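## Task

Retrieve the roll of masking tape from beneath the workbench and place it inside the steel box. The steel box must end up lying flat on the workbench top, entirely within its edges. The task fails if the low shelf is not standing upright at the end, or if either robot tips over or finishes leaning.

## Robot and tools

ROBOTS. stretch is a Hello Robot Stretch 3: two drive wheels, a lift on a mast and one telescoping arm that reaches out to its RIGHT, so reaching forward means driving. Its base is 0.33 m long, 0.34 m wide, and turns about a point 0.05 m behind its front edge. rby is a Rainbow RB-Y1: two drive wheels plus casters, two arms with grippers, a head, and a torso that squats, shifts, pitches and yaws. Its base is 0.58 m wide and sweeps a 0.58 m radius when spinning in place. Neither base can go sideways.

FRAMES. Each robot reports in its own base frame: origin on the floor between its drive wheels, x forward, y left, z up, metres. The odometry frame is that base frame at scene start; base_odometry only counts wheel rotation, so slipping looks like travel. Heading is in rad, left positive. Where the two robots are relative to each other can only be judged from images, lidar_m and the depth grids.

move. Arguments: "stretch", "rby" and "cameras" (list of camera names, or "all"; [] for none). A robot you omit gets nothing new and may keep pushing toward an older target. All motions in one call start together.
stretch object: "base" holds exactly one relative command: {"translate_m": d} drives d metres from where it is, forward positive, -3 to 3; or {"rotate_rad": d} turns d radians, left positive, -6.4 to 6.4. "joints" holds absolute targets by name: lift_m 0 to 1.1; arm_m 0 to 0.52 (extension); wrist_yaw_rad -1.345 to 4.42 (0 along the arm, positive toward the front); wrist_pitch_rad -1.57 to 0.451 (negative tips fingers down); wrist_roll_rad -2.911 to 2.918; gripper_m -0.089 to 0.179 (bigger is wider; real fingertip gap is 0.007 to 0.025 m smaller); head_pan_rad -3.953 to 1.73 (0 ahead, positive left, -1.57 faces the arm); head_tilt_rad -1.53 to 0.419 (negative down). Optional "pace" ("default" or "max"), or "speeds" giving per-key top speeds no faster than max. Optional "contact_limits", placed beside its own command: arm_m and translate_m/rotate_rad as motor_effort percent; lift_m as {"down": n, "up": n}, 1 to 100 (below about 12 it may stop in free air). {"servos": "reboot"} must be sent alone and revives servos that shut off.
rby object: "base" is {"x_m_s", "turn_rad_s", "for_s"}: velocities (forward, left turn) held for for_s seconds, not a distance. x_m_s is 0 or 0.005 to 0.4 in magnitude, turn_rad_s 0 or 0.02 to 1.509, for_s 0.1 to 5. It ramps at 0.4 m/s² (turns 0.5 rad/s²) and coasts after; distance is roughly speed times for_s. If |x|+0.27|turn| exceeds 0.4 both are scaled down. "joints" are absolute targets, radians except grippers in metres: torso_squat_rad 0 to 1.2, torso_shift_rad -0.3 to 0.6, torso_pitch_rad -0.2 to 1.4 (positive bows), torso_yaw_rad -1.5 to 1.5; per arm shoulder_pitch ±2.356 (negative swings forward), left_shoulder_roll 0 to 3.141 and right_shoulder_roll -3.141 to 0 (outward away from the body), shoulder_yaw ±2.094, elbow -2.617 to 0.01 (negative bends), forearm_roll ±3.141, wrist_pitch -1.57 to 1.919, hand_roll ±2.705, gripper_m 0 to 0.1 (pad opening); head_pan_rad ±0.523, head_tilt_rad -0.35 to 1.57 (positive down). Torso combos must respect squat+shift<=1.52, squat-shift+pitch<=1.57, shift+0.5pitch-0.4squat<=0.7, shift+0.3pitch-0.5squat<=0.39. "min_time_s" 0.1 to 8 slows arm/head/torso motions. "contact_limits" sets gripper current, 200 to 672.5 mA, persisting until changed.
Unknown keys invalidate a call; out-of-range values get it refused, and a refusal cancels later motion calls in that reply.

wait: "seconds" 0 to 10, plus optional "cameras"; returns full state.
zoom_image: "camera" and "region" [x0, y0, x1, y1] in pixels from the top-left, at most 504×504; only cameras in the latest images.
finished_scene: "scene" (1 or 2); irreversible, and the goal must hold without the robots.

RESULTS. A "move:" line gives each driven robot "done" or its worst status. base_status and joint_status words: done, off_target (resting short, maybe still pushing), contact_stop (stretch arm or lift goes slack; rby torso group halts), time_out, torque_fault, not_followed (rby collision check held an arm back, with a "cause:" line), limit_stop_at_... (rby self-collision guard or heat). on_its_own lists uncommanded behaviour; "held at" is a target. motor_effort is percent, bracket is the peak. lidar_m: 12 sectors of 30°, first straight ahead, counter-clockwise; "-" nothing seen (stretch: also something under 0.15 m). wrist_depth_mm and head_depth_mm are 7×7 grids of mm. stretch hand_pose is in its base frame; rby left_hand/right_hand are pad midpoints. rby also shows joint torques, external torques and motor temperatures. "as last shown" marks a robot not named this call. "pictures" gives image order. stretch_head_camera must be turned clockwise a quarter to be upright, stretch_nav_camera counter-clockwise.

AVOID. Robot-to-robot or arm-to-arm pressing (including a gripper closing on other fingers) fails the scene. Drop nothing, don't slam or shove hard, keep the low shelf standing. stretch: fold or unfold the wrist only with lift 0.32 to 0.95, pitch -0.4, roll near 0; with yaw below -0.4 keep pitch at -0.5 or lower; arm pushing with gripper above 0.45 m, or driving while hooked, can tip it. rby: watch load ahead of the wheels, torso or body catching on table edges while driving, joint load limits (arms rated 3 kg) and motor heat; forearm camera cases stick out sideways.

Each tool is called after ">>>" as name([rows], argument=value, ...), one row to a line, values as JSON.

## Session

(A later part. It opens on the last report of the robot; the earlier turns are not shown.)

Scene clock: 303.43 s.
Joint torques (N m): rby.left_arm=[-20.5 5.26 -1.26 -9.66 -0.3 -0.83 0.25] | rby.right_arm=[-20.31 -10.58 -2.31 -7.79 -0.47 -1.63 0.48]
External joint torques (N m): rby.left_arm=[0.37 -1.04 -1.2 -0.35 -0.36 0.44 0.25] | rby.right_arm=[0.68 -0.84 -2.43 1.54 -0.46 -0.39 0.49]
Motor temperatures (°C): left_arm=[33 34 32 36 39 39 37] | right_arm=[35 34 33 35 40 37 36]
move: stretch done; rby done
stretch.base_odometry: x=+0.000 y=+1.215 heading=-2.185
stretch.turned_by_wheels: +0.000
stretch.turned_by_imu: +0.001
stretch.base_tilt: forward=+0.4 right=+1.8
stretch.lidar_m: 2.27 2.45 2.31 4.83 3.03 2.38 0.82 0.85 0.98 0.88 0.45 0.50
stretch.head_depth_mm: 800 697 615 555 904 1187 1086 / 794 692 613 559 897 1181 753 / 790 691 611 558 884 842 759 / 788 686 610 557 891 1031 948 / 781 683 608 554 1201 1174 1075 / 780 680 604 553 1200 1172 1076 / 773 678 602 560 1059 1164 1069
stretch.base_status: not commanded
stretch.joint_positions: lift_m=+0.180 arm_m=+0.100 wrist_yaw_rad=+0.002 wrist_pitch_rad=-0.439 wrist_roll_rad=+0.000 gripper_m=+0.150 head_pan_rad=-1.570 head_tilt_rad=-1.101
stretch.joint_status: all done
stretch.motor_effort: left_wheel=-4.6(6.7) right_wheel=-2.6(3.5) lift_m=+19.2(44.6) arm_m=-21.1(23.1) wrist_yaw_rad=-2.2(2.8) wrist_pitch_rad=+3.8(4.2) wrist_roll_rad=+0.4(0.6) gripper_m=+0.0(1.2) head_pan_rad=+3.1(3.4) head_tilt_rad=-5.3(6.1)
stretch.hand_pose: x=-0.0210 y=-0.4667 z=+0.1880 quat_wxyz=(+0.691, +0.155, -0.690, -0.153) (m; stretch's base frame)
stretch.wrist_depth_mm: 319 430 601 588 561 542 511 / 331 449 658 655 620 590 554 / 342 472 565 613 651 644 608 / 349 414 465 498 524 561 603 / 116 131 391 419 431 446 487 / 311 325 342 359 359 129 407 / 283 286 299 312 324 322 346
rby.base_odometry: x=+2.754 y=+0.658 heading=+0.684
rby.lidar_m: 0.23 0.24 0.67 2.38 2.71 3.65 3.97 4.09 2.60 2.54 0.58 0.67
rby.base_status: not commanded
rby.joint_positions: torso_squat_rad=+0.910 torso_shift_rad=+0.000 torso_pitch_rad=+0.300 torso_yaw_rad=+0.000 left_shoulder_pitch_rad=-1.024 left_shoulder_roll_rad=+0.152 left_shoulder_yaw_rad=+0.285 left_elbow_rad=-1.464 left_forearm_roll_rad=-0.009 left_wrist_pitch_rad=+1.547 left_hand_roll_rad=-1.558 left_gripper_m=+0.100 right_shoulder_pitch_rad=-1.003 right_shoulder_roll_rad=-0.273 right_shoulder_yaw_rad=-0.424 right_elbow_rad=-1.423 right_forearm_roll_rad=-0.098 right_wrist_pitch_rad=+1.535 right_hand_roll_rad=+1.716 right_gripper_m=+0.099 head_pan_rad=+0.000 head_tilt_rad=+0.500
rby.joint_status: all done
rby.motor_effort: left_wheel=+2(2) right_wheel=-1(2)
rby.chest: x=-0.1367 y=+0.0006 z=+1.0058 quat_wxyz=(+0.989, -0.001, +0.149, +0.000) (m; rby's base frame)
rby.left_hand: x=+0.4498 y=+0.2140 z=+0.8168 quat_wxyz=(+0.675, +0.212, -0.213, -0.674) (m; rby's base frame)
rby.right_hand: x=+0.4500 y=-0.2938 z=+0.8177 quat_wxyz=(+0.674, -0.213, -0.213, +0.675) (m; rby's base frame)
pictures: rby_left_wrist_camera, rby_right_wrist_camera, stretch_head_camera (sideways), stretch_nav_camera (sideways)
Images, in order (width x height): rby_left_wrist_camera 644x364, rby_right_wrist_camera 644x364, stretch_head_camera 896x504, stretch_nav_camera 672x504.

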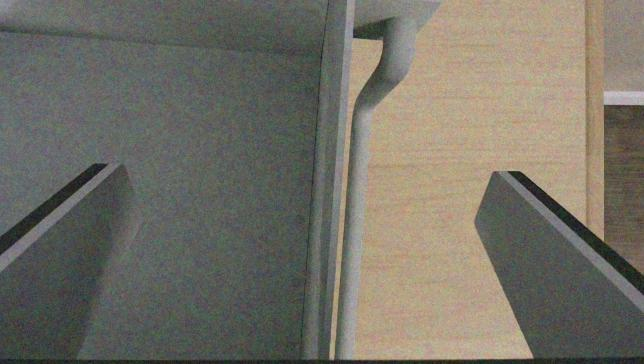

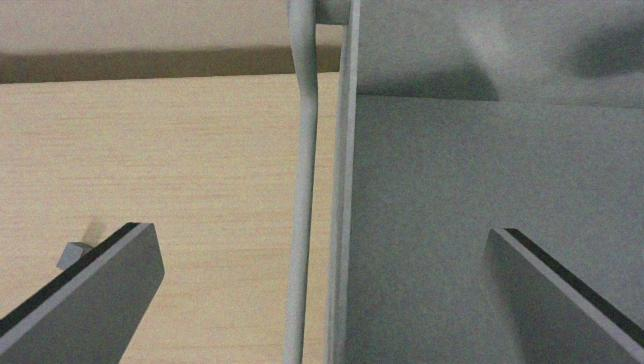

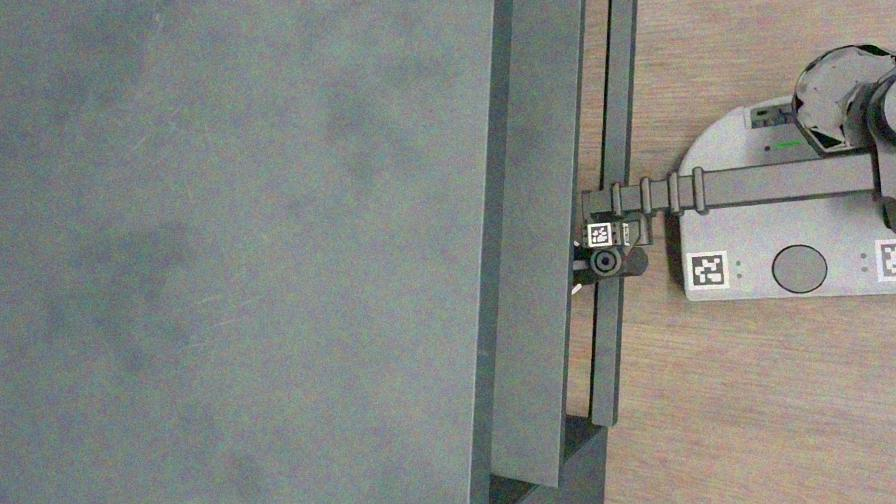

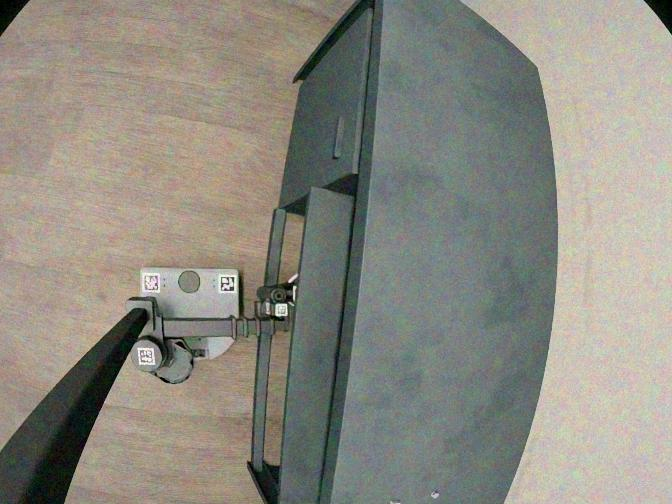

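>>> move(stretch={"joints": {"lift_m": 0.13}}, rby={"joints": {"left_gripper_m": 0.0, "right_gripper_m": 0.0}}, cameras=["stretch_wrist_camera", "rby_left_wrist_camera", "rby_right_wrist_camera"])

>>> move(stretch={"joints": {"arm_m": 0.17}}, rby={"joints": {"torso_squat_rad": 0.87}, "min_time_s": 1.5}, cameras=["stretch_wrist_camera", "rby_left_wrist_camera", "rby_right_wrist_camera"])

Scene clock: 323.70 s.
Joint torques (N m): rby.left_arm=[-19.35 9.42 0.42 -9.1 -2.36 -1.7 0.5] | rby.right_arm=[-20.79 -8.76 -1.27 -8.33 -1.54 -0.39 0.75]
External joint torques (N m): rby.left_arm=[1.52 3.15 0.49 0.2 -2.42 -0.43 0.49] | rby.right_arm=[0.2 1 -1.38 1.01 -1.53 0.85 0.76]
Motor temperatures (°C): left_arm=[32 34 32 36 39 39 37] | right_arm=[35 34 33 35 40 37 36]
move: stretch done; rby done
stretch.base_odometry: x=+0.000 y=+1.215 heading=-2.185
stretch.turned_by_wheels: +0.000
stretch.turned_by_imu: +0.001
stretch.base_tilt: forward=+0.4 right=+1.9
stretch.lidar_m: 2.27 2.45 2.31 4.79 3.02 2.38 0.82 0.85 0.98 0.88 0.45 0.50
stretch.head_depth_mm: 799 695 618 557 902 1190 1097 / 796 691 613 560 897 1180 797 / 792 692 613 559 897 995 799 / 788 686 611 556 924 1022 948 / 784 685 606 555 1200 1176 1076 / 782 683 606 553 1198 1171 1076 / 776 678 603 558 1051 1176 1078
stretch.base_status: not commanded
stretch.joint_positions: lift_m=+0.130 arm_m=+0.100 wrist_yaw_rad=+0.002 wrist_pitch_rad=-0.439 wrist_roll_rad=+0.000 gripper_m=+0.150 head_pan_rad=-1.570 head_tilt_rad=-1.101
stretch.joint_status: all done
stretch.motor_effort: left_wheel=-4.8(5.3) right_wheel=-2.7(2.9) lift_m=+22.3(22.3) arm_m=-19.2(21.1) wrist_yaw_rad=-2.2(2.7) wrist_pitch_rad=+4.0(4.2) wrist_roll_rad=+0.3(0.5) gripper_m=-0.6(1.4) head_pan_rad=+3.0(4.3) head_tilt_rad=-4.2(4.5)
stretch.hand_pose: x=-0.0210 y=-0.4667 z=+0.1380 quat_wxyz=(+0.691, +0.155, -0.690, -0.153) (m; stretch's base frame)
stretch.wrist_depth_mm: 319 426 600 597 566 540 515 / 334 450 600 633 616 592 556 / 343 433 478 510 552 606 590 / 343 364 390 414 439 468 503 / 115 131 325 348 364 375 402 / 260 270 283 298 303 129 341 / 235 239 251 262 272 268 293
rby.base_odometry: x=+2.754 y=+0.658 heading=+0.684
rby.lidar_m: 0.24 0.23 0.67 2.38 2.71 3.66 3.96 4.09 2.61 2.54 0.58 0.67
rby.base_status: not commanded
rby.joint_positions: torso_squat_rad=+0.910 torso_shift_rad=+0.000 torso_pitch_rad=+0.300 torso_yaw_rad=+0.000 left_shoulder_pitch_rad=-1.025 left_shoulder_roll_rad=+0.151 left_shoulder_yaw_rad=+0.284 left_elbow_rad=-1.465 left_forearm_roll_rad=-0.008 left_wrist_pitch_rad=+1.547 left_hand_roll_rad=-1.558 left_gripper_m=+0.003 right_shoulder_pitch_rad=-1.003 right_shoulder_roll_rad=-0.273 right_shoulder_yaw_rad=-0.424 right_elbow_rad=-1.423 right_forearm_roll_rad=-0.098 right_wrist_pitch_rad=+1.534 right_hand_roll_rad=+1.715 right_gripper_m=+0.001 head_pan_rad=+0.000 head_tilt_rad=+0.500
rby.joint_status: all done
rby.motor_effort: left_wheel=+0(2) right_wheel=+0(2)
rby.chest: x=-0.1367 y=+0.0006 z=+1.0058 quat_wxyz=(+0.989, -0.001, +0.149, +0.000) (m; rby's base frame)
rby.left_hand: x=+0.4498 y=+0.2130 z=+0.8168 quat_wxyz=(+0.674, +0.212, -0.214, -0.675) (m; rby's base frame)
rby.right_hand: x=+0.4500 y=-0.2943 z=+0.8177 quat_wxyz=(+0.674, -0.214, -0.212, +0.675) (m; rby's base frame)
pictures: rby_left_wrist_camera, rby_right_wrist_camera, stretch_wrist_camera
Images, in order (width x height): rby_left_wrist_camera 644x364, rby_right_wrist_camera 644x364, stretch_wrist_camera 644x364.

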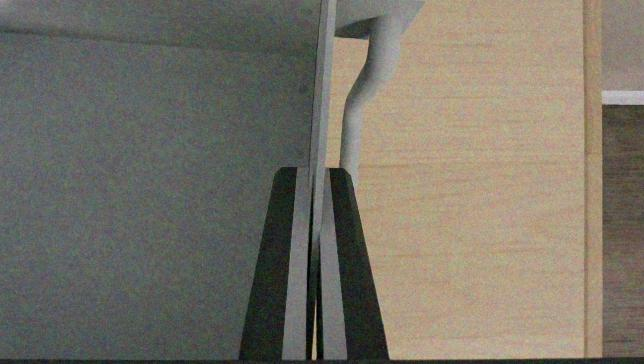

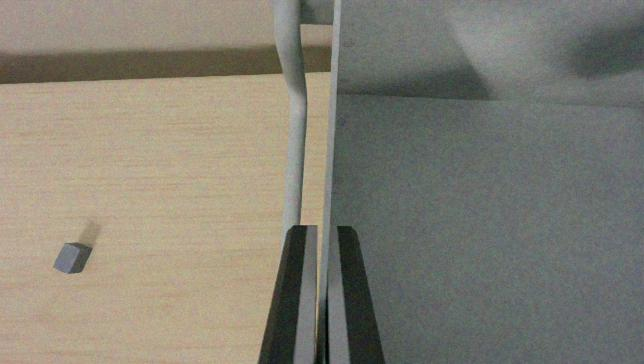

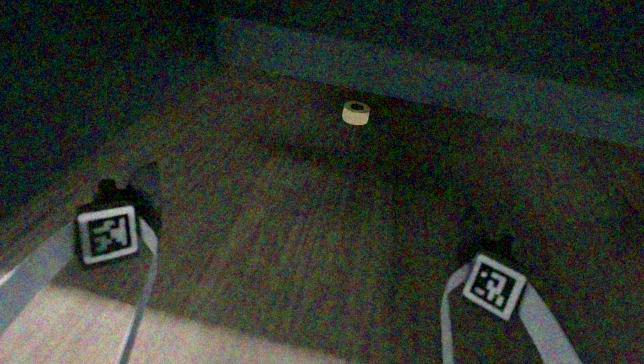

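Scene clock: 325.50 s.
Joint torques (N m): rby.left_arm=[-31.91 12.14 0.64 -17.27 -2.44 -5.18 0.64] | rby.right_arm=[-33.96 -14.22 -1.13 -17.14 -1.52 -3.5 0.81]
External joint torques (N m): rby.left_arm=[-11.09 5.89 0.71 -7.95 -2.5 -3.92 0.64] | rby.right_arm=[-13.01 -4.48 -1.24 -7.79 -1.51 -2.28 0.82]
Motor temperatures (°C): left_arm=[33 34 32 36 39 39 37] | right_arm=[35 34 33 35 40 37 36]
move: stretch done; rby done
stretch.base_odometry: x=+0.000 y=+1.215 heading=-2.185
stretch.turned_by_wheels: +0.000
stretch.turned_by_imu: +0.000
stretch.base_tilt: forward=+0.4 right=+1.8
stretch.lidar_m: 2.27 2.45 2.32 4.79 3.03 2.38 0.82 0.85 0.98 0.87 0.45 0.50
stretch.head_depth_mm: 801 697 613 554 906 1189 1096 / 792 692 614 561 902 1188 795 / 790 689 611 558 900 895 802 / 788 685 612 555 948 1030 947 / 787 685 607 555 1200 1172 1073 / 782 683 606 554 1196 1170 1074 / 780 679 603 558 1052 1163 1076
stretch.base_status: not commanded
stretch.joint_positions: lift_m=+0.130 arm_m=+0.170 wrist_yaw_rad=+0.002 wrist_pitch_rad=-0.439 wrist_roll_rad=+0.000 gripper_m=+0.150 head_pan_rad=-1.570 head_tilt_rad=-1.101
stretch.joint_status: all done
stretch.motor_effort: left_wheel=-4.6(5.1) right_wheel=-2.5(2.9) lift_m=+27.1(27.3) arm_m=+20.4(26.1) wrist_yaw_rad=-2.0(2.6) wrist_pitch_rad=+3.9(4.2) wrist_roll_rad=+0.3(0.6) gripper_m=+0.1(1.7) head_pan_rad=+4.3(4.6) head_tilt_rad=-3.2(4.0)
stretch.hand_pose: x=-0.0210 y=-0.5367 z=+0.1380 quat_wxyz=(+0.691, +0.155, -0.690, -0.153) (m; stretch's base frame)
stretch.wrist_depth_mm: 310 411 540 527 494 475 458 / 324 434 581 575 548 520 495 / 333 429 483 497 554 560 542 / 341 362 391 411 440 467 506 / 115 130 328 346 360 375 403 / 260 270 284 296 301 129 337 / 234 239 250 259 271 268 292
rby.base_odometry: x=+2.754 y=+0.658 heading=+0.684
rby.lidar_m: 0.24 0.23 0.67 2.38 2.70 3.66 3.96 4.09 2.61 2.54 0.58 0.68
rby.base_status: not commanded
rby.joint_positions: torso_squat_rad=+0.870 torso_shift_rad=+0.001 torso_pitch_rad=+0.302 torso_yaw_rad=+0.000 left_shoulder_pitch_rad=-1.021 left_shoulder_roll_rad=+0.150 left_shoulder_yaw_rad=+0.284 left_elbow_rad=-1.463 left_forearm_roll_rad=-0.008 left_wrist_pitch_rad=+1.548 left_hand_roll_rad=-1.558 left_gripper_m=+0.003 right_shoulder_pitch_rad=-1.000 right_shoulder_roll_rad=-0.272 right_shoulder_yaw_rad=-0.424 right_elbow_rad=-1.421 right_forearm_roll_rad=-0.098 right_wrist_pitch_rad=+1.535 right_hand_roll_rad=+1.715 right_gripper_m=+0.001 head_pan_rad=+0.000 head_tilt_rad=+0.500
rby.joint_status: all done
rby.motor_effort: left_wheel=+1(2) right_wheel=+0(1)
rby.chest: x=-0.1355 y=+0.0006 z=+1.0273 quat_wxyz=(+0.989, -0.001, +0.151, +0.000) (m; rby's base frame)
rby.left_hand: x=+0.4493 y=+0.2133 z=+0.8342 quat_wxyz=(+0.675, +0.209, -0.211, -0.675) (m; rby's base frame)
rby.right_hand: x=+0.4494 y=-0.2941 z=+0.8348 quat_wxyz=(+0.675, -0.210, -0.210, +0.675) (m; rby's base frame)
pictures: rby_left_wrist_camera, rby_right_wrist_camera, stretch_wrist_camera
Images, in order (width x height): rby_left_wrist_camera 644x364, rby_right_wrist_camera 644x364, stretch_wrist_camera 644x364.

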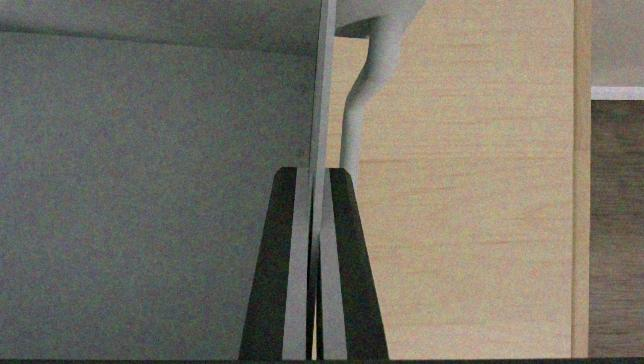

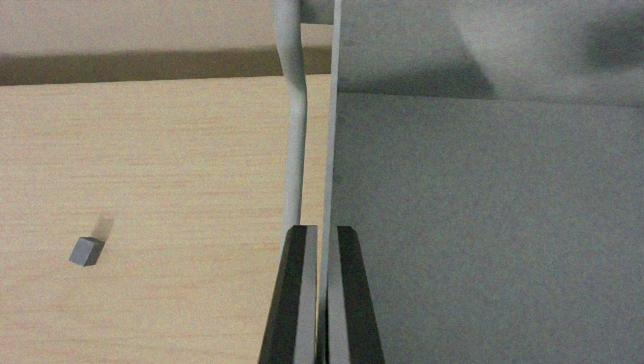

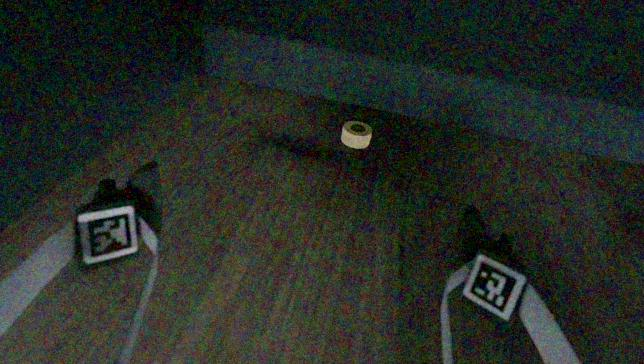

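>>> move(stretch={"base": {"translate_m": -0.053}, "joints": {"lift_m": 0.06, "arm_m": 0.32}}, rby={"joints": {"torso_squat_rad": 0.12}, "min_time_s": 4.0}, cameras=["stretch_wrist_camera", "rby_left_wrist_camera", "rby_right_wrist_camera", "rby_head_camera"])

Scene clock: 349.73 s.
Joint torques (N m): rby.left_arm=[-32.96 12.66 0.97 -17.68 -2.38 -5.09 0.58] | rby.right_arm=[-34.37 -14.72 -1.15 -17.31 -1.57 -3.5 0.81]
External joint torques (N m): rby.left_arm=[-12.16 6.41 1.04 -8.35 -2.44 -3.83 0.57] | rby.right_arm=[-13.45 -4.98 -1.26 -7.96 -1.56 -2.28 0.81]
Motor temperatures (°C): left_arm=[33 34 32 37 39 39 37] | right_arm=[36 35 33 35 40 38 36]
move: stretch done; rby done
stretch.base_odometry: x=+0.030 y=+1.258 heading=-2.185
stretch.turned_by_wheels: +0.000
stretch.turned_by_imu: +0.002
stretch.base_tilt: forward=+0.4 right=+1.8
stretch.lidar_m: 2.33 2.49 2.35 4.81 2.96 2.33 0.77 0.80 0.97 0.96 0.48 0.49
stretch.head_depth_mm: 798 694 616 554 902 1192 1095 / 795 694 615 551 899 1180 859 / 791 690 611 552 898 1001 856 / 787 690 612 556 894 1031 951 / 783 684 607 554 1195 1173 1069 / 778 684 603 552 1196 1164 1080 / 773 677 602 550 1114 1165 1081
stretch.base_status: done
stretch.joint_positions: lift_m=+0.060 arm_m=+0.320 wrist_yaw_rad=+0.002 wrist_pitch_rad=-0.439 wrist_roll_rad=+0.000 gripper_m=+0.150 head_pan_rad=-1.570 head_tilt_rad=-1.101
stretch.joint_status: all done
stretch.motor_effort: left_wheel=-5.6(9.3) right_wheel=-3.4(8.7) lift_m=+20.0(33.3) arm_m=+20.4(23.9) wrist_yaw_rad=-2.4(2.8) wrist_pitch_rad=+3.9(4.2) wrist_roll_rad=+0.3(0.6) gripper_m=-0.3(1.9) head_pan_rad=+3.8(4.6) head_tilt_rad=-0.7(2.3)
stretch.hand_pose: x=-0.0210 y=-0.6867 z=+0.0680 quat_wxyz=(+0.691, +0.155, -0.690, -0.153) (m; stretch's base frame)
stretch.wrist_depth_mm: 348 415 397 373 360 341 325 / 356 408 418 411 387 371 353 / 305 322 343 362 397 396 391 / 255 251 281 298 315 338 361 / 115 131 238 248 262 271 292 / 187 195 204 214 220 129 246 / 173 172 181 189 196 193 211
rby.base_odometry: x=+2.754 y=+0.658 heading=+0.684
rby.lidar_m: 0.24 0.24 0.67 2.37 2.70 3.66 3.97 4.09 2.61 2.55 0.57 0.67
rby.base_status: not commanded
rby.joint_positions: torso_squat_rad=+0.120 torso_shift_rad=+0.001 torso_pitch_rad=+0.302 torso_yaw_rad=+0.000 left_shoulder_pitch_rad=-1.021 left_shoulder_roll_rad=+0.150 left_shoulder_yaw_rad=+0.284 left_elbow_rad=-1.462 left_forearm_roll_rad=-0.008 left_wrist_pitch_rad=+1.548 left_hand_roll_rad=-1.558 left_gripper_m=+0.003 right_shoulder_pitch_rad=-1.000 right_shoulder_roll_rad=-0.272 right_shoulder_yaw_rad=-0.424 right_elbow_rad=-1.421 right_forearm_roll_rad=-0.098 right_wrist_pitch_rad=+1.535 right_hand_roll_rad=+1.715 right_gripper_m=+0.001 head_pan_rad=+0.000 head_tilt_rad=+0.500
rby.joint_status: all done
rby.motor_effort: left_wheel=+1(2) right_wheel=+0(0)
rby.chest: x=-0.1352 y=+0.0008 z=+1.2709 quat_wxyz=(+0.989, -0.001, +0.151, +0.000) (m; rby's base frame)
rby.left_hand: x=+0.4495 y=+0.2134 z=+1.0775 quat_wxyz=(+0.675, +0.209, -0.211, -0.675) (m; rby's base frame)
rby.right_hand: x=+0.4496 y=-0.2940 z=+1.0781 quat_wxyz=(+0.675, -0.210, -0.210, +0.675) (m; rby's base frame)
pictures: rby_head_camera, rby_left_wrist_camera, rby_right_wrist_camera, stretch_wrist_camera
Images, in order (width x height): rby_head_camera 896x504, rby_left_wrist_camera 644x364, rby_right_wrist_camera 644x364, stretch_wrist_camera 644x364.

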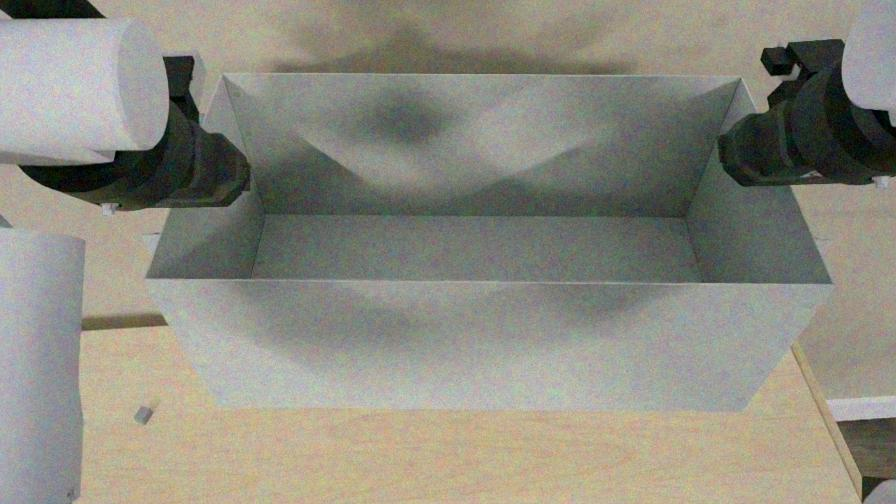

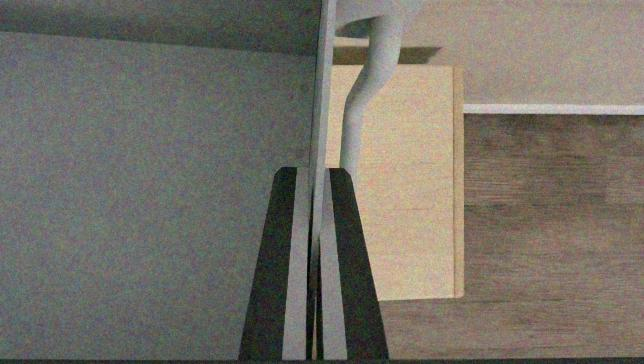

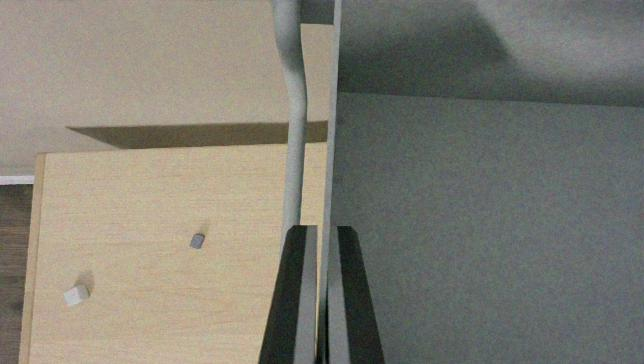

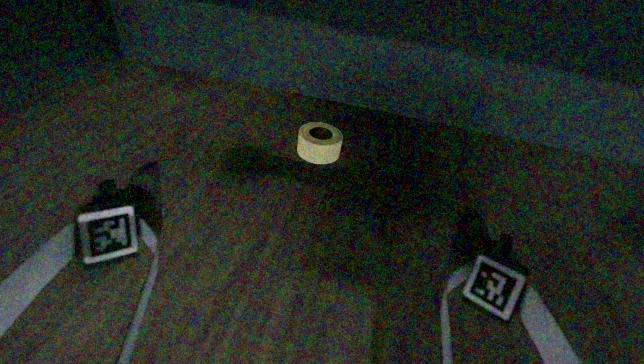

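>>> move(stretch={"joints": {"lift_m": 0.013}, "contact_limits": {"lift_m": {"down": 16}}}, rby={"base": {"x_m_s": -0.2, "for_s": 2.5}}, cameras=["stretch_wrist_camera"])

>>> move(stretch={"joints": {"arm_m": 0.44}, "contact_limits": {"arm_m": 40}}, cameras=["stretch_wrist_camera"])

Scene clock: 379.53 s.
Joint torques (N m): rby.left_arm=[-33.02 13.11 0.46 -17.97 -2.38 -5.4 0.47] | rby.right_arm=[-34.98 -15 -1.03 -17.46 -1.53 -3.69 0.83]
External joint torques (N m): rby.left_arm=[-12.21 6.86 0.53 -8.65 -2.44 -4.14 0.46] | rby.right_arm=[-14.06 -5.27 -1.15 -8.12 -1.52 -2.47 0.83]
Motor temperatures (°C): left_arm=[33 34 32 37 39 40 37] | right_arm=[36 35 33 36 40 38 36]
move: stretch done; rby done
stretch.base_odometry: x=+0.030 y=+1.258 heading=-2.185
stretch.turned_by_wheels: +0.000
stretch.turned_by_imu: +0.002
stretch.base_tilt: forward=+0.4 right=+1.9
stretch.lidar_m: 2.33 2.51 2.15 4.82 2.96 2.31 0.77 0.80 0.97 0.96 0.48 0.49
stretch.head_depth_mm: 799 694 615 554 902 1191 1092 / 794 693 613 551 898 1180 907 / 788 689 612 552 902 1007 899 / 785 688 609 557 894 1032 949 / 787 683 608 554 1195 1169 1075 / 781 680 604 552 1196 1165 1075 / 781 678 600 550 1113 1161 1082
stretch.base_status: not commanded
stretch.joint_positions: lift_m=+0.013 arm_m=+0.320 wrist_yaw_rad=+0.002 wrist_pitch_rad=-0.439 wrist_roll_rad=+0.000 gripper_m=+0.150 head_pan_rad=-1.570 head_tilt_rad=-1.101
stretch.joint_status: all done
stretch.motor_effort: left_wheel=-5.2(6.0) right_wheel=-3.3(3.7) lift_m=+19.5(22.2) arm_m=+20.4(21.2) wrist_yaw_rad=-2.4(2.6) wrist_pitch_rad=+3.9(4.3) wrist_roll_rad=+0.4(0.6) gripper_m=-0.5(2.2) head_pan_rad=+3.5(4.0) head_tilt_rad=+0.6(1.7)
stretch.contact_limits: lift_m down 16 (down: maximum 72; up: maximum 65)
stretch.hand_pose: x=-0.0210 y=-0.6867 z=+0.0210 quat_wxyz=(+0.691, +0.155, -0.690, -0.153) (m; stretch's base frame)
stretch.wrist_depth_mm: 339 394 394 377 357 342 327 / 286 305 331 356 377 369 354 / 228 241 255 275 298 324 358 / 193 189 209 221 235 251 270 / 114 130 177 187 193 200 218 / 139 146 154 161 164 129 182 / 127 129 134 141 146 144 156
rby.base_odometry: x=+2.366 y=+0.342 heading=+0.684
rby.lidar_m: 0.74 0.96 1.60 2.61 2.70 3.62 3.46 3.60 2.38 2.48 1.66 0.91
rby.base_status: done (sent for 2.5 of 2.5 s)
rby.joint_positions: torso_squat_rad=+0.120 torso_shift_rad=+0.001 torso_pitch_rad=+0.302 torso_yaw_rad=+0.000 left_shoulder_pitch_rad=-1.021 left_shoulder_roll_rad=+0.150 left_shoulder_yaw_rad=+0.284 left_elbow_rad=-1.462 left_forearm_roll_rad=-0.008 left_wrist_pitch_rad=+1.548 left_hand_roll_rad=-1.558 left_gripper_m=+0.003 right_shoulder_pitch_rad=-0.999 right_shoulder_roll_rad=-0.272 right_shoulder_yaw_rad=-0.424 right_elbow_rad=-1.421 right_forearm_roll_rad=-0.098 right_wrist_pitch_rad=+1.535 right_hand_roll_rad=+1.715 right_gripper_m=+0.001 head_pan_rad=+0.000 head_tilt_rad=+0.500
rby.joint_status: not commanded
rby.motor_effort: left_wheel=+2(29) right_wheel=-1(18)
rby.chest: x=-0.1354 y=+0.0008 z=+1.2709 quat_wxyz=(+0.989, -0.001, +0.150, +0.000) (m; rby's base frame)
rby.left_hand: x=+0.4493 y=+0.2134 z=+1.0776 quat_wxyz=(+0.675, +0.209, -0.211, -0.675) (m; rby's base frame)
rby.right_hand: x=+0.4495 y=-0.2940 z=+1.0782 quat_wxyz=(+0.675, -0.210, -0.210, +0.675) (m; rby's base frame)
pictures: stretch_wrist_camera
Images, in order (width x height): stretch_wrist_camera 644x364.

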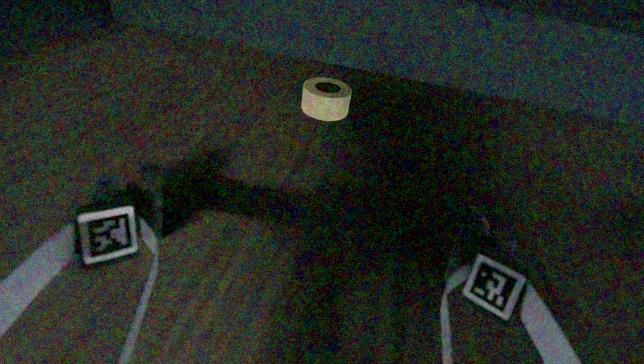

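Scene clock: 381.67 s.
Joint torques (N m): rby.left_arm=[-33.53 12.72 0.69 -17.81 -2.34 -5.34 0.43] | rby.right_arm=[-35.19 -14.96 -1.19 -17.53 -1.52 -3.79 0.76]
External joint torques (N m): rby.left_arm=[-12.72 6.47 0.76 -8.49 -2.41 -4.08 0.43] | rby.right_arm=[-14.27 -5.22 -1.3 -8.18 -1.51 -2.57 0.76]
Motor temperatures (°C): left_arm=[33 34 32 37 39 40 37] | right_arm=[36 35 33 36 40 38 36]
move: stretch done
stretch.base_odometry: x=+0.030 y=+1.258 heading=-2.185
stretch.turned_by_wheels: +0.000
stretch.turned_by_imu: +0.001
stretch.base_tilt: forward=+0.4 right=+1.9
stretch.lidar_m: 2.33 2.52 2.15 4.82 2.95 2.32 0.77 0.80 0.97 0.96 0.48 0.49
stretch.head_depth_mm: 803 696 616 555 904 1185 1098 / 794 695 615 553 903 1182 907 / 789 690 613 551 896 1008 894 / 790 688 611 555 893 1029 949 / 786 684 608 554 1199 1176 1070 / 781 680 607 552 1190 1171 1075 / 778 679 604 552 1112 1169 1080
stretch.base_status: not commanded
stretch.joint_positions: lift_m=+0.013 arm_m=+0.440 wrist_yaw_rad=+0.002 wrist_pitch_rad=-0.439 wrist_roll_rad=+0.000 gripper_m=+0.150 head_pan_rad=-1.570 head_tilt_rad=-1.100
stretch.joint_status: all done
stretch.motor_effort: left_wheel=-5.4(5.8) right_wheel=-3.1(3.6) lift_m=+20.5(20.7) arm_m=+20.6(24.2) wrist_yaw_rad=-2.2(2.8) wrist_pitch_rad=+3.7(4.2) wrist_roll_rad=+0.2(0.5) gripper_m=+1.5(1.5) head_pan_rad=+2.6(3.3) head_tilt_rad=+1.1(1.7)
stretch.contact_limits: arm_m 40 (drawing in: default 40, maximum 56; extending or still: default 49, maximum 69); lift_m down 16 (down: maximum 72; up: maximum 65)
stretch.hand_pose: x=-0.0210 y=-0.8067 z=+0.0210 quat_wxyz=(+0.691, +0.155, -0.690, -0.153) (m; stretch's base frame)
stretch.wrist_depth_mm: 303 291 275 261 250 237 228 / 284 304 299 288 273 260 246 / 226 239 256 274 287 282 270 / 192 189 210 196 234 249 269 / 115 131 176 186 193 200 217 / 140 146 152 160 164 129 182 / 127 129 134 141 145 144 156
rby: as last shown
rby.lidar_m: 0.73 0.96 1.60 2.61 2.69 3.61 3.47 3.60 2.38 2.48 1.66 0.92
rby.motor_effort: left_wheel=+2(3) right_wheel=-1(1)
pictures: stretch_wrist_camera
Images, in order (width x height): stretch_wrist_camera 644x364.

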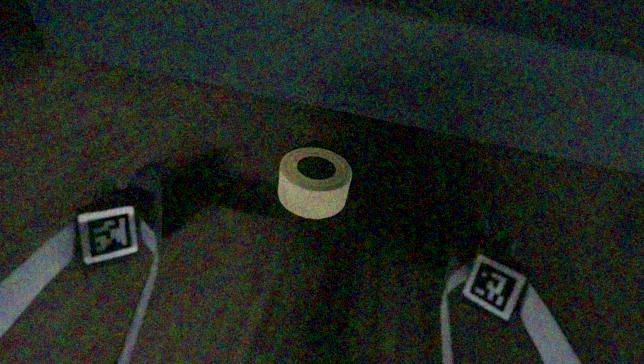

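>>> move(stretch={"joints": {"arm_m": 0.465}, "contact_limits": {"arm_m": 40}}, cameras=[])

>>> move(stretch={"joints": {"gripper_m": 0.015}}, cameras=["stretch_wrist_camera"])

Scene clock: 393.30 s.
Joint torques (N m): rby.left_arm=[-33.49 12.79 0.75 -17.85 -2.36 -5.46 0.51] | rby.right_arm=[-35.21 -15.11 -1.21 -17.51 -1.5 -3.75 0.77]
External joint torques (N m): rby.left_arm=[-12.69 6.54 0.82 -8.53 -2.42 -4.2 0.5] | rby.right_arm=[-14.29 -5.38 -1.32 -8.16 -1.49 -2.53 0.77]
Motor temperatures (°C): left_arm=[33 34 32 37 39 40 37] | right_arm=[36 35 33 36 40 38 36]
move: stretch done
stretch.base_odometry: x=+0.030 y=+1.258 heading=-2.185
stretch.turned_by_wheels: +0.000
stretch.turned_by_imu: +0.001
stretch.base_tilt: forward=+0.5 right=+1.9
stretch.lidar_m: 2.33 2.51 2.15 4.82 2.95 2.31 0.77 0.80 0.97 0.96 0.48 0.49
stretch.head_depth_mm: 801 696 617 554 907 1177 1090 / 797 693 614 553 900 1186 907 / 791 693 614 551 897 1007 897 / 786 686 611 556 894 1028 951 / 786 685 606 553 1199 1172 1075 / 781 683 604 553 1203 1168 1080 / 777 678 603 551 1114 1168 1074
stretch.base_status: not commanded
stretch.joint_positions: lift_m=+0.013 arm_m=+0.465 wrist_yaw_rad=+0.002 wrist_pitch_rad=-0.439 wrist_roll_rad=+0.000 gripper_m=+0.150 head_pan_rad=-1.570 head_tilt_rad=-1.100
stretch.joint_status: all done
stretch.motor_effort: left_wheel=-5.7(5.9) right_wheel=-3.5(3.5) lift_m=+23.6(23.6) arm_m=+21.2(23.9) wrist_yaw_rad=-1.9(2.7) wrist_pitch_rad=+3.9(4.2) wrist_roll_rad=+0.5(0.6) gripper_m=-0.4(1.5) head_pan_rad=+2.2(2.9) head_tilt_rad=+1.4(1.8)
stretch.contact_limits: arm_m 40 (drawing in: default 40, maximum 56; extending or still: default 49, maximum 69); lift_m down 16 (down: maximum 72; up: maximum 65)
stretch.hand_pose: x=-0.0210 y=-0.8317 z=+0.0210 quat_wxyz=(+0.691, +0.155, -0.690, -0.153) (m; stretch's base frame)
stretch.wrist_depth_mm: 276 261 249 238 227 216 208 / 284 283 276 263 249 235 225 / 226 240 254 271 270 260 246 / 192 188 210 195 234 250 262 / 114 131 175 170 193 199 217 / 139 145 152 160 163 129 182 / 126 129 134 140 145 144 156
rby: as last shown
rby.lidar_m: 0.73 0.96 1.59 2.61 2.69 3.61 3.46 3.59 2.39 2.47 1.67 0.91
pictures: none
No camera images: "cameras" was empty.

Scene clock: 395.17 s.
Joint torques (N m): rby.left_arm=[-33.27 13.07 0.15 -17.9 -2.24 -5.34 0.58] | rby.right_arm=[-35.13 -14.94 -1.12 -17.56 -1.58 -3.69 0.85]
External joint torques (N m): rby.left_arm=[-12.46 6.82 0.22 -8.58 -2.3 -4.08 0.57] | rby.right_arm=[-14.21 -5.21 -1.23 -8.21 -1.57 -2.47 0.85]
Motor temperatures (°C): left_arm=[33 34 32 37 39 40 37] | right_arm=[36 35 33 36 40 38 36]
move: stretch done
stretch.base_odometry: x=+0.030 y=+1.258 heading=-2.185
stretch.turned_by_wheels: +0.000
stretch.turned_by_imu: +0.000
stretch.base_tilt: forward=+0.4 right=+1.9
stretch.lidar_m: 2.33 2.50 2.15 4.81 2.96 2.32 0.77 0.80 0.97 0.96 0.48 0.49
stretch.head_depth_mm: 800 695 617 554 908 1189 1095 / 795 693 615 551 903 1180 901 / 792 690 613 550 897 1012 893 / 788 689 610 556 891 1027 948 / 786 685 608 555 1198 1173 1073 / 781 681 604 554 1202 1168 1076 / 776 681 603 550 1117 1167 1082
stretch.base_status: not commanded
stretch.joint_positions: lift_m=+0.013 arm_m=+0.465 wrist_yaw_rad=+0.002 wrist_pitch_rad=-0.432 wrist_roll_rad=+0.000 gripper_m=+0.015 head_pan_rad=-1.570 head_tilt_rad=-1.100
stretch.joint_status: all done
stretch.motor_effort: left_wheel=-5.2(5.9) right_wheel=-3.1(3.6) lift_m=+24.4(24.6) arm_m=+20.4(21.7) wrist_yaw_rad=-1.9(2.6) wrist_pitch_rad=+2.6(4.2) wrist_roll_rad=+0.4(0.6) gripper_m=-6.3(86.6) head_pan_rad=+2.0(2.7) head_tilt_rad=+1.1(1.7)
stretch.contact_limits: arm_m 40 (drawing in: default 40, maximum 56; extending or still: default 49, maximum 69); lift_m down 16 (down: maximum 72; up: maximum 65)
stretch.hand_pose: x=-0.0210 y=-0.8326 z=+0.0226 quat_wxyz=(+0.691, +0.153, -0.690, -0.151) (m; stretch's base frame)
stretch.wrist_depth_mm: 275 263 249 237 226 216 207 / 288 285 274 261 247 236 225 / 231 245 260 273 270 259 244 / 195 201 211 229 238 254 262 / 165 172 133 162 194 209 221 / 144 143 150 159 160 179 185 / - 126 135 142 140 154 158
rby: as last shown
rby.lidar_m: 0.73 0.97 1.59 2.61 2.69 3.61 3.46 3.59 2.37 2.49 1.67 0.92
rby.motor_effort: left_wheel=+3(3) right_wheel=-1(1)
pictures: stretch_wrist_camera
Images, in order (width x height): stretch_wrist_camera 644x364.

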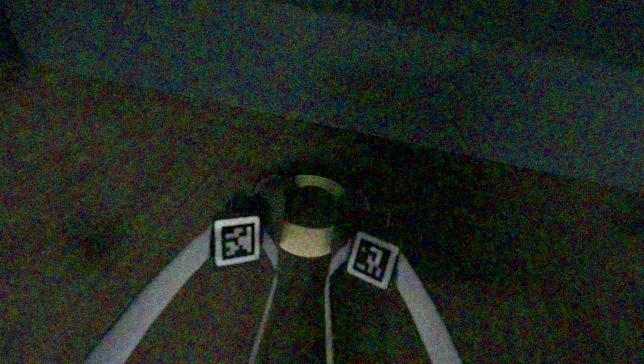

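>>> move(stretch={"joints": {"lift_m": 0.10}, "speeds": {"lift_m": 0.06}}, rby={"base": {"turn_rad_s": -0.45, "for_s": 4.55}}, cameras=["stretch_wrist_camera", "rby_left_wrist_camera", "rby_right_wrist_camera", "rby_head_camera"])

Scene clock: 409.23 s.
Joint torques (N m): rby.left_arm=[-33.27 13 0.47 -17.92 -2.24 -5.48 0.6] | rby.right_arm=[-35.18 -15.28 -1.06 -17.45 -1.55 -3.66 0.79]
External joint torques (N m): rby.left_arm=[-12.46 6.75 0.54 -8.6 -2.3 -4.22 0.59] | rby.right_arm=[-14.26 -5.54 -1.17 -8.1 -1.55 -2.44 0.79]
Motor temperatures (°C): left_arm=[33 34 32 37 39 40 37] | right_arm=[36 35 33 36 40 38 36]
move: stretch done; rby done
stretch.base_odometry: x=+0.030 y=+1.258 heading=-2.185
stretch.turned_by_wheels: +0.000
stretch.turned_by_imu: +0.002
stretch.base_tilt: forward=+0.4 right=+1.9
stretch.lidar_m: 2.33 2.51 2.42 4.81 2.94 2.32 0.77 0.80 0.97 0.96 0.48 0.49
stretch.head_depth_mm: 799 695 616 554 904 1183 1094 / 794 694 616 552 898 1187 825 / 791 690 613 551 894 925 828 / 785 687 610 555 896 1027 951 / 786 684 607 554 1199 1177 1068 / 780 682 606 553 1199 1170 1084 / 780 680 603 551 1113 1166 1076
stretch.base_status: not commanded
stretch.joint_positions: lift_m=+0.100 arm_m=+0.465 wrist_yaw_rad=+0.002 wrist_pitch_rad=-0.434 wrist_roll_rad=+0.000 gripper_m=+0.015 head_pan_rad=-1.570 head_tilt_rad=-1.100
stretch.joint_status: all done
stretch.motor_effort: left_wheel=-5.3(6.0) right_wheel=-3.2(3.6) lift_m=+35.7(39.0) arm_m=+16.5(19.5) wrist_yaw_rad=-2.1(2.7) wrist_pitch_rad=+2.8(3.3) wrist_roll_rad=+0.3(0.7) gripper_m=-6.2(8.1) head_pan_rad=+0.2(2.4) head_tilt_rad=+1.4(1.6)
stretch.contact_limits: arm_m 40 (drawing in: default 40, maximum 56; extending or still: default 49, maximum 69)
stretch.hand_pose: x=-0.0210 y=-0.8323 z=+0.1091 quat_wxyz=(+0.691, +0.153, -0.690, -0.152) (m; stretch's base frame)
stretch.wrist_depth_mm: 274 263 248 238 227 217 207 / 307 291 275 262 249 235 225 / 339 328 306 288 272 259 246 / 315 325 333 302 304 287 271 / 266 280 132 161 314 316 301 / 235 104 246 254 261 286 301 / - 204 219 231 227 249 257
rby.base_odometry: x=+2.366 y=+0.342 heading=-1.371
rby.lidar_m: 2.40 2.46 1.61 0.93 0.72 0.96 1.66 2.62 2.73 3.57 3.46 3.59
rby.base_status: done (sent for 4.57 of 4.57 s)
rby.joint_positions: torso_squat_rad=+0.120 torso_shift_rad=+0.001 torso_pitch_rad=+0.302 torso_yaw_rad=+0.000 left_shoulder_pitch_rad=-1.021 left_shoulder_roll_rad=+0.150 left_shoulder_yaw_rad=+0.284 left_elbow_rad=-1.462 left_forearm_roll_rad=-0.008 left_wrist_pitch_rad=+1.548 left_hand_roll_rad=-1.558 left_gripper_m=+0.003 right_shoulder_pitch_rad=-0.999 right_shoulder_roll_rad=-0.272 right_shoulder_yaw_rad=-0.424 right_elbow_rad=-1.421 right_forearm_roll_rad=-0.098 right_wrist_pitch_rad=+1.535 right_hand_roll_rad=+1.715 right_gripper_m=+0.001 head_pan_rad=+0.000 head_tilt_rad=+0.500
rby.joint_status: not commanded
rby.motor_effort: left_wheel=+3(24) right_wheel=+2(18)
rby.chest: x=-0.1354 y=+0.0008 z=+1.2709 quat_wxyz=(+0.989, -0.001, +0.150, +0.000) (m; rby's base frame)
rby.left_hand: x=+0.4493 y=+0.2135 z=+1.0776 quat_wxyz=(+0.675, +0.209, -0.211, -0.675) (m; rby's base frame)
rby.right_hand: x=+0.4495 y=-0.2939 z=+1.0782 quat_wxyz=(+0.675, -0.210, -0.210, +0.675) (m; rby's base frame)
pictures: rby_head_camera, rby_left_wrist_camera, rby_right_wrist_camera, stretch_wrist_camera
Images, in order (width x height): rby_head_camera 896x504, rby_left_wrist_camera 644x364, rby_right_wrist_camera 644x364, stretch_wrist_camera 644x364.

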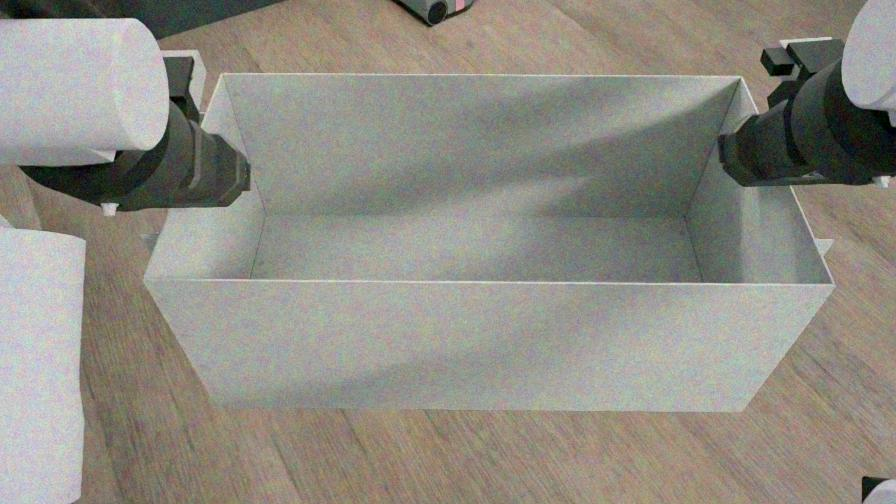

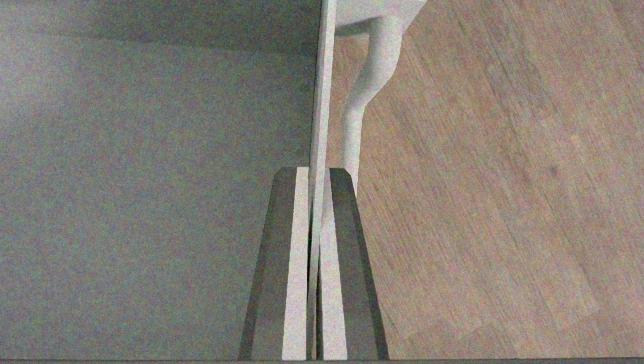

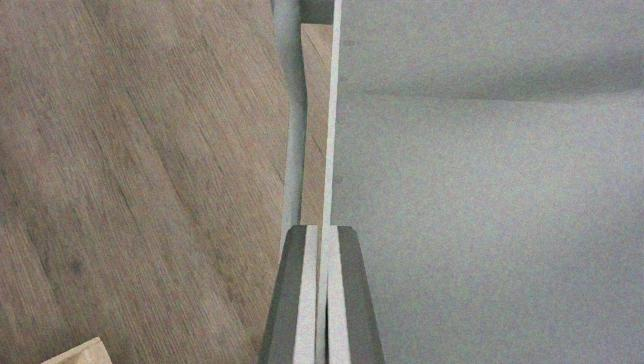

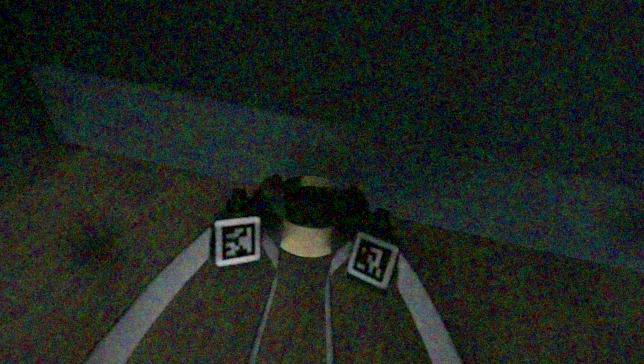

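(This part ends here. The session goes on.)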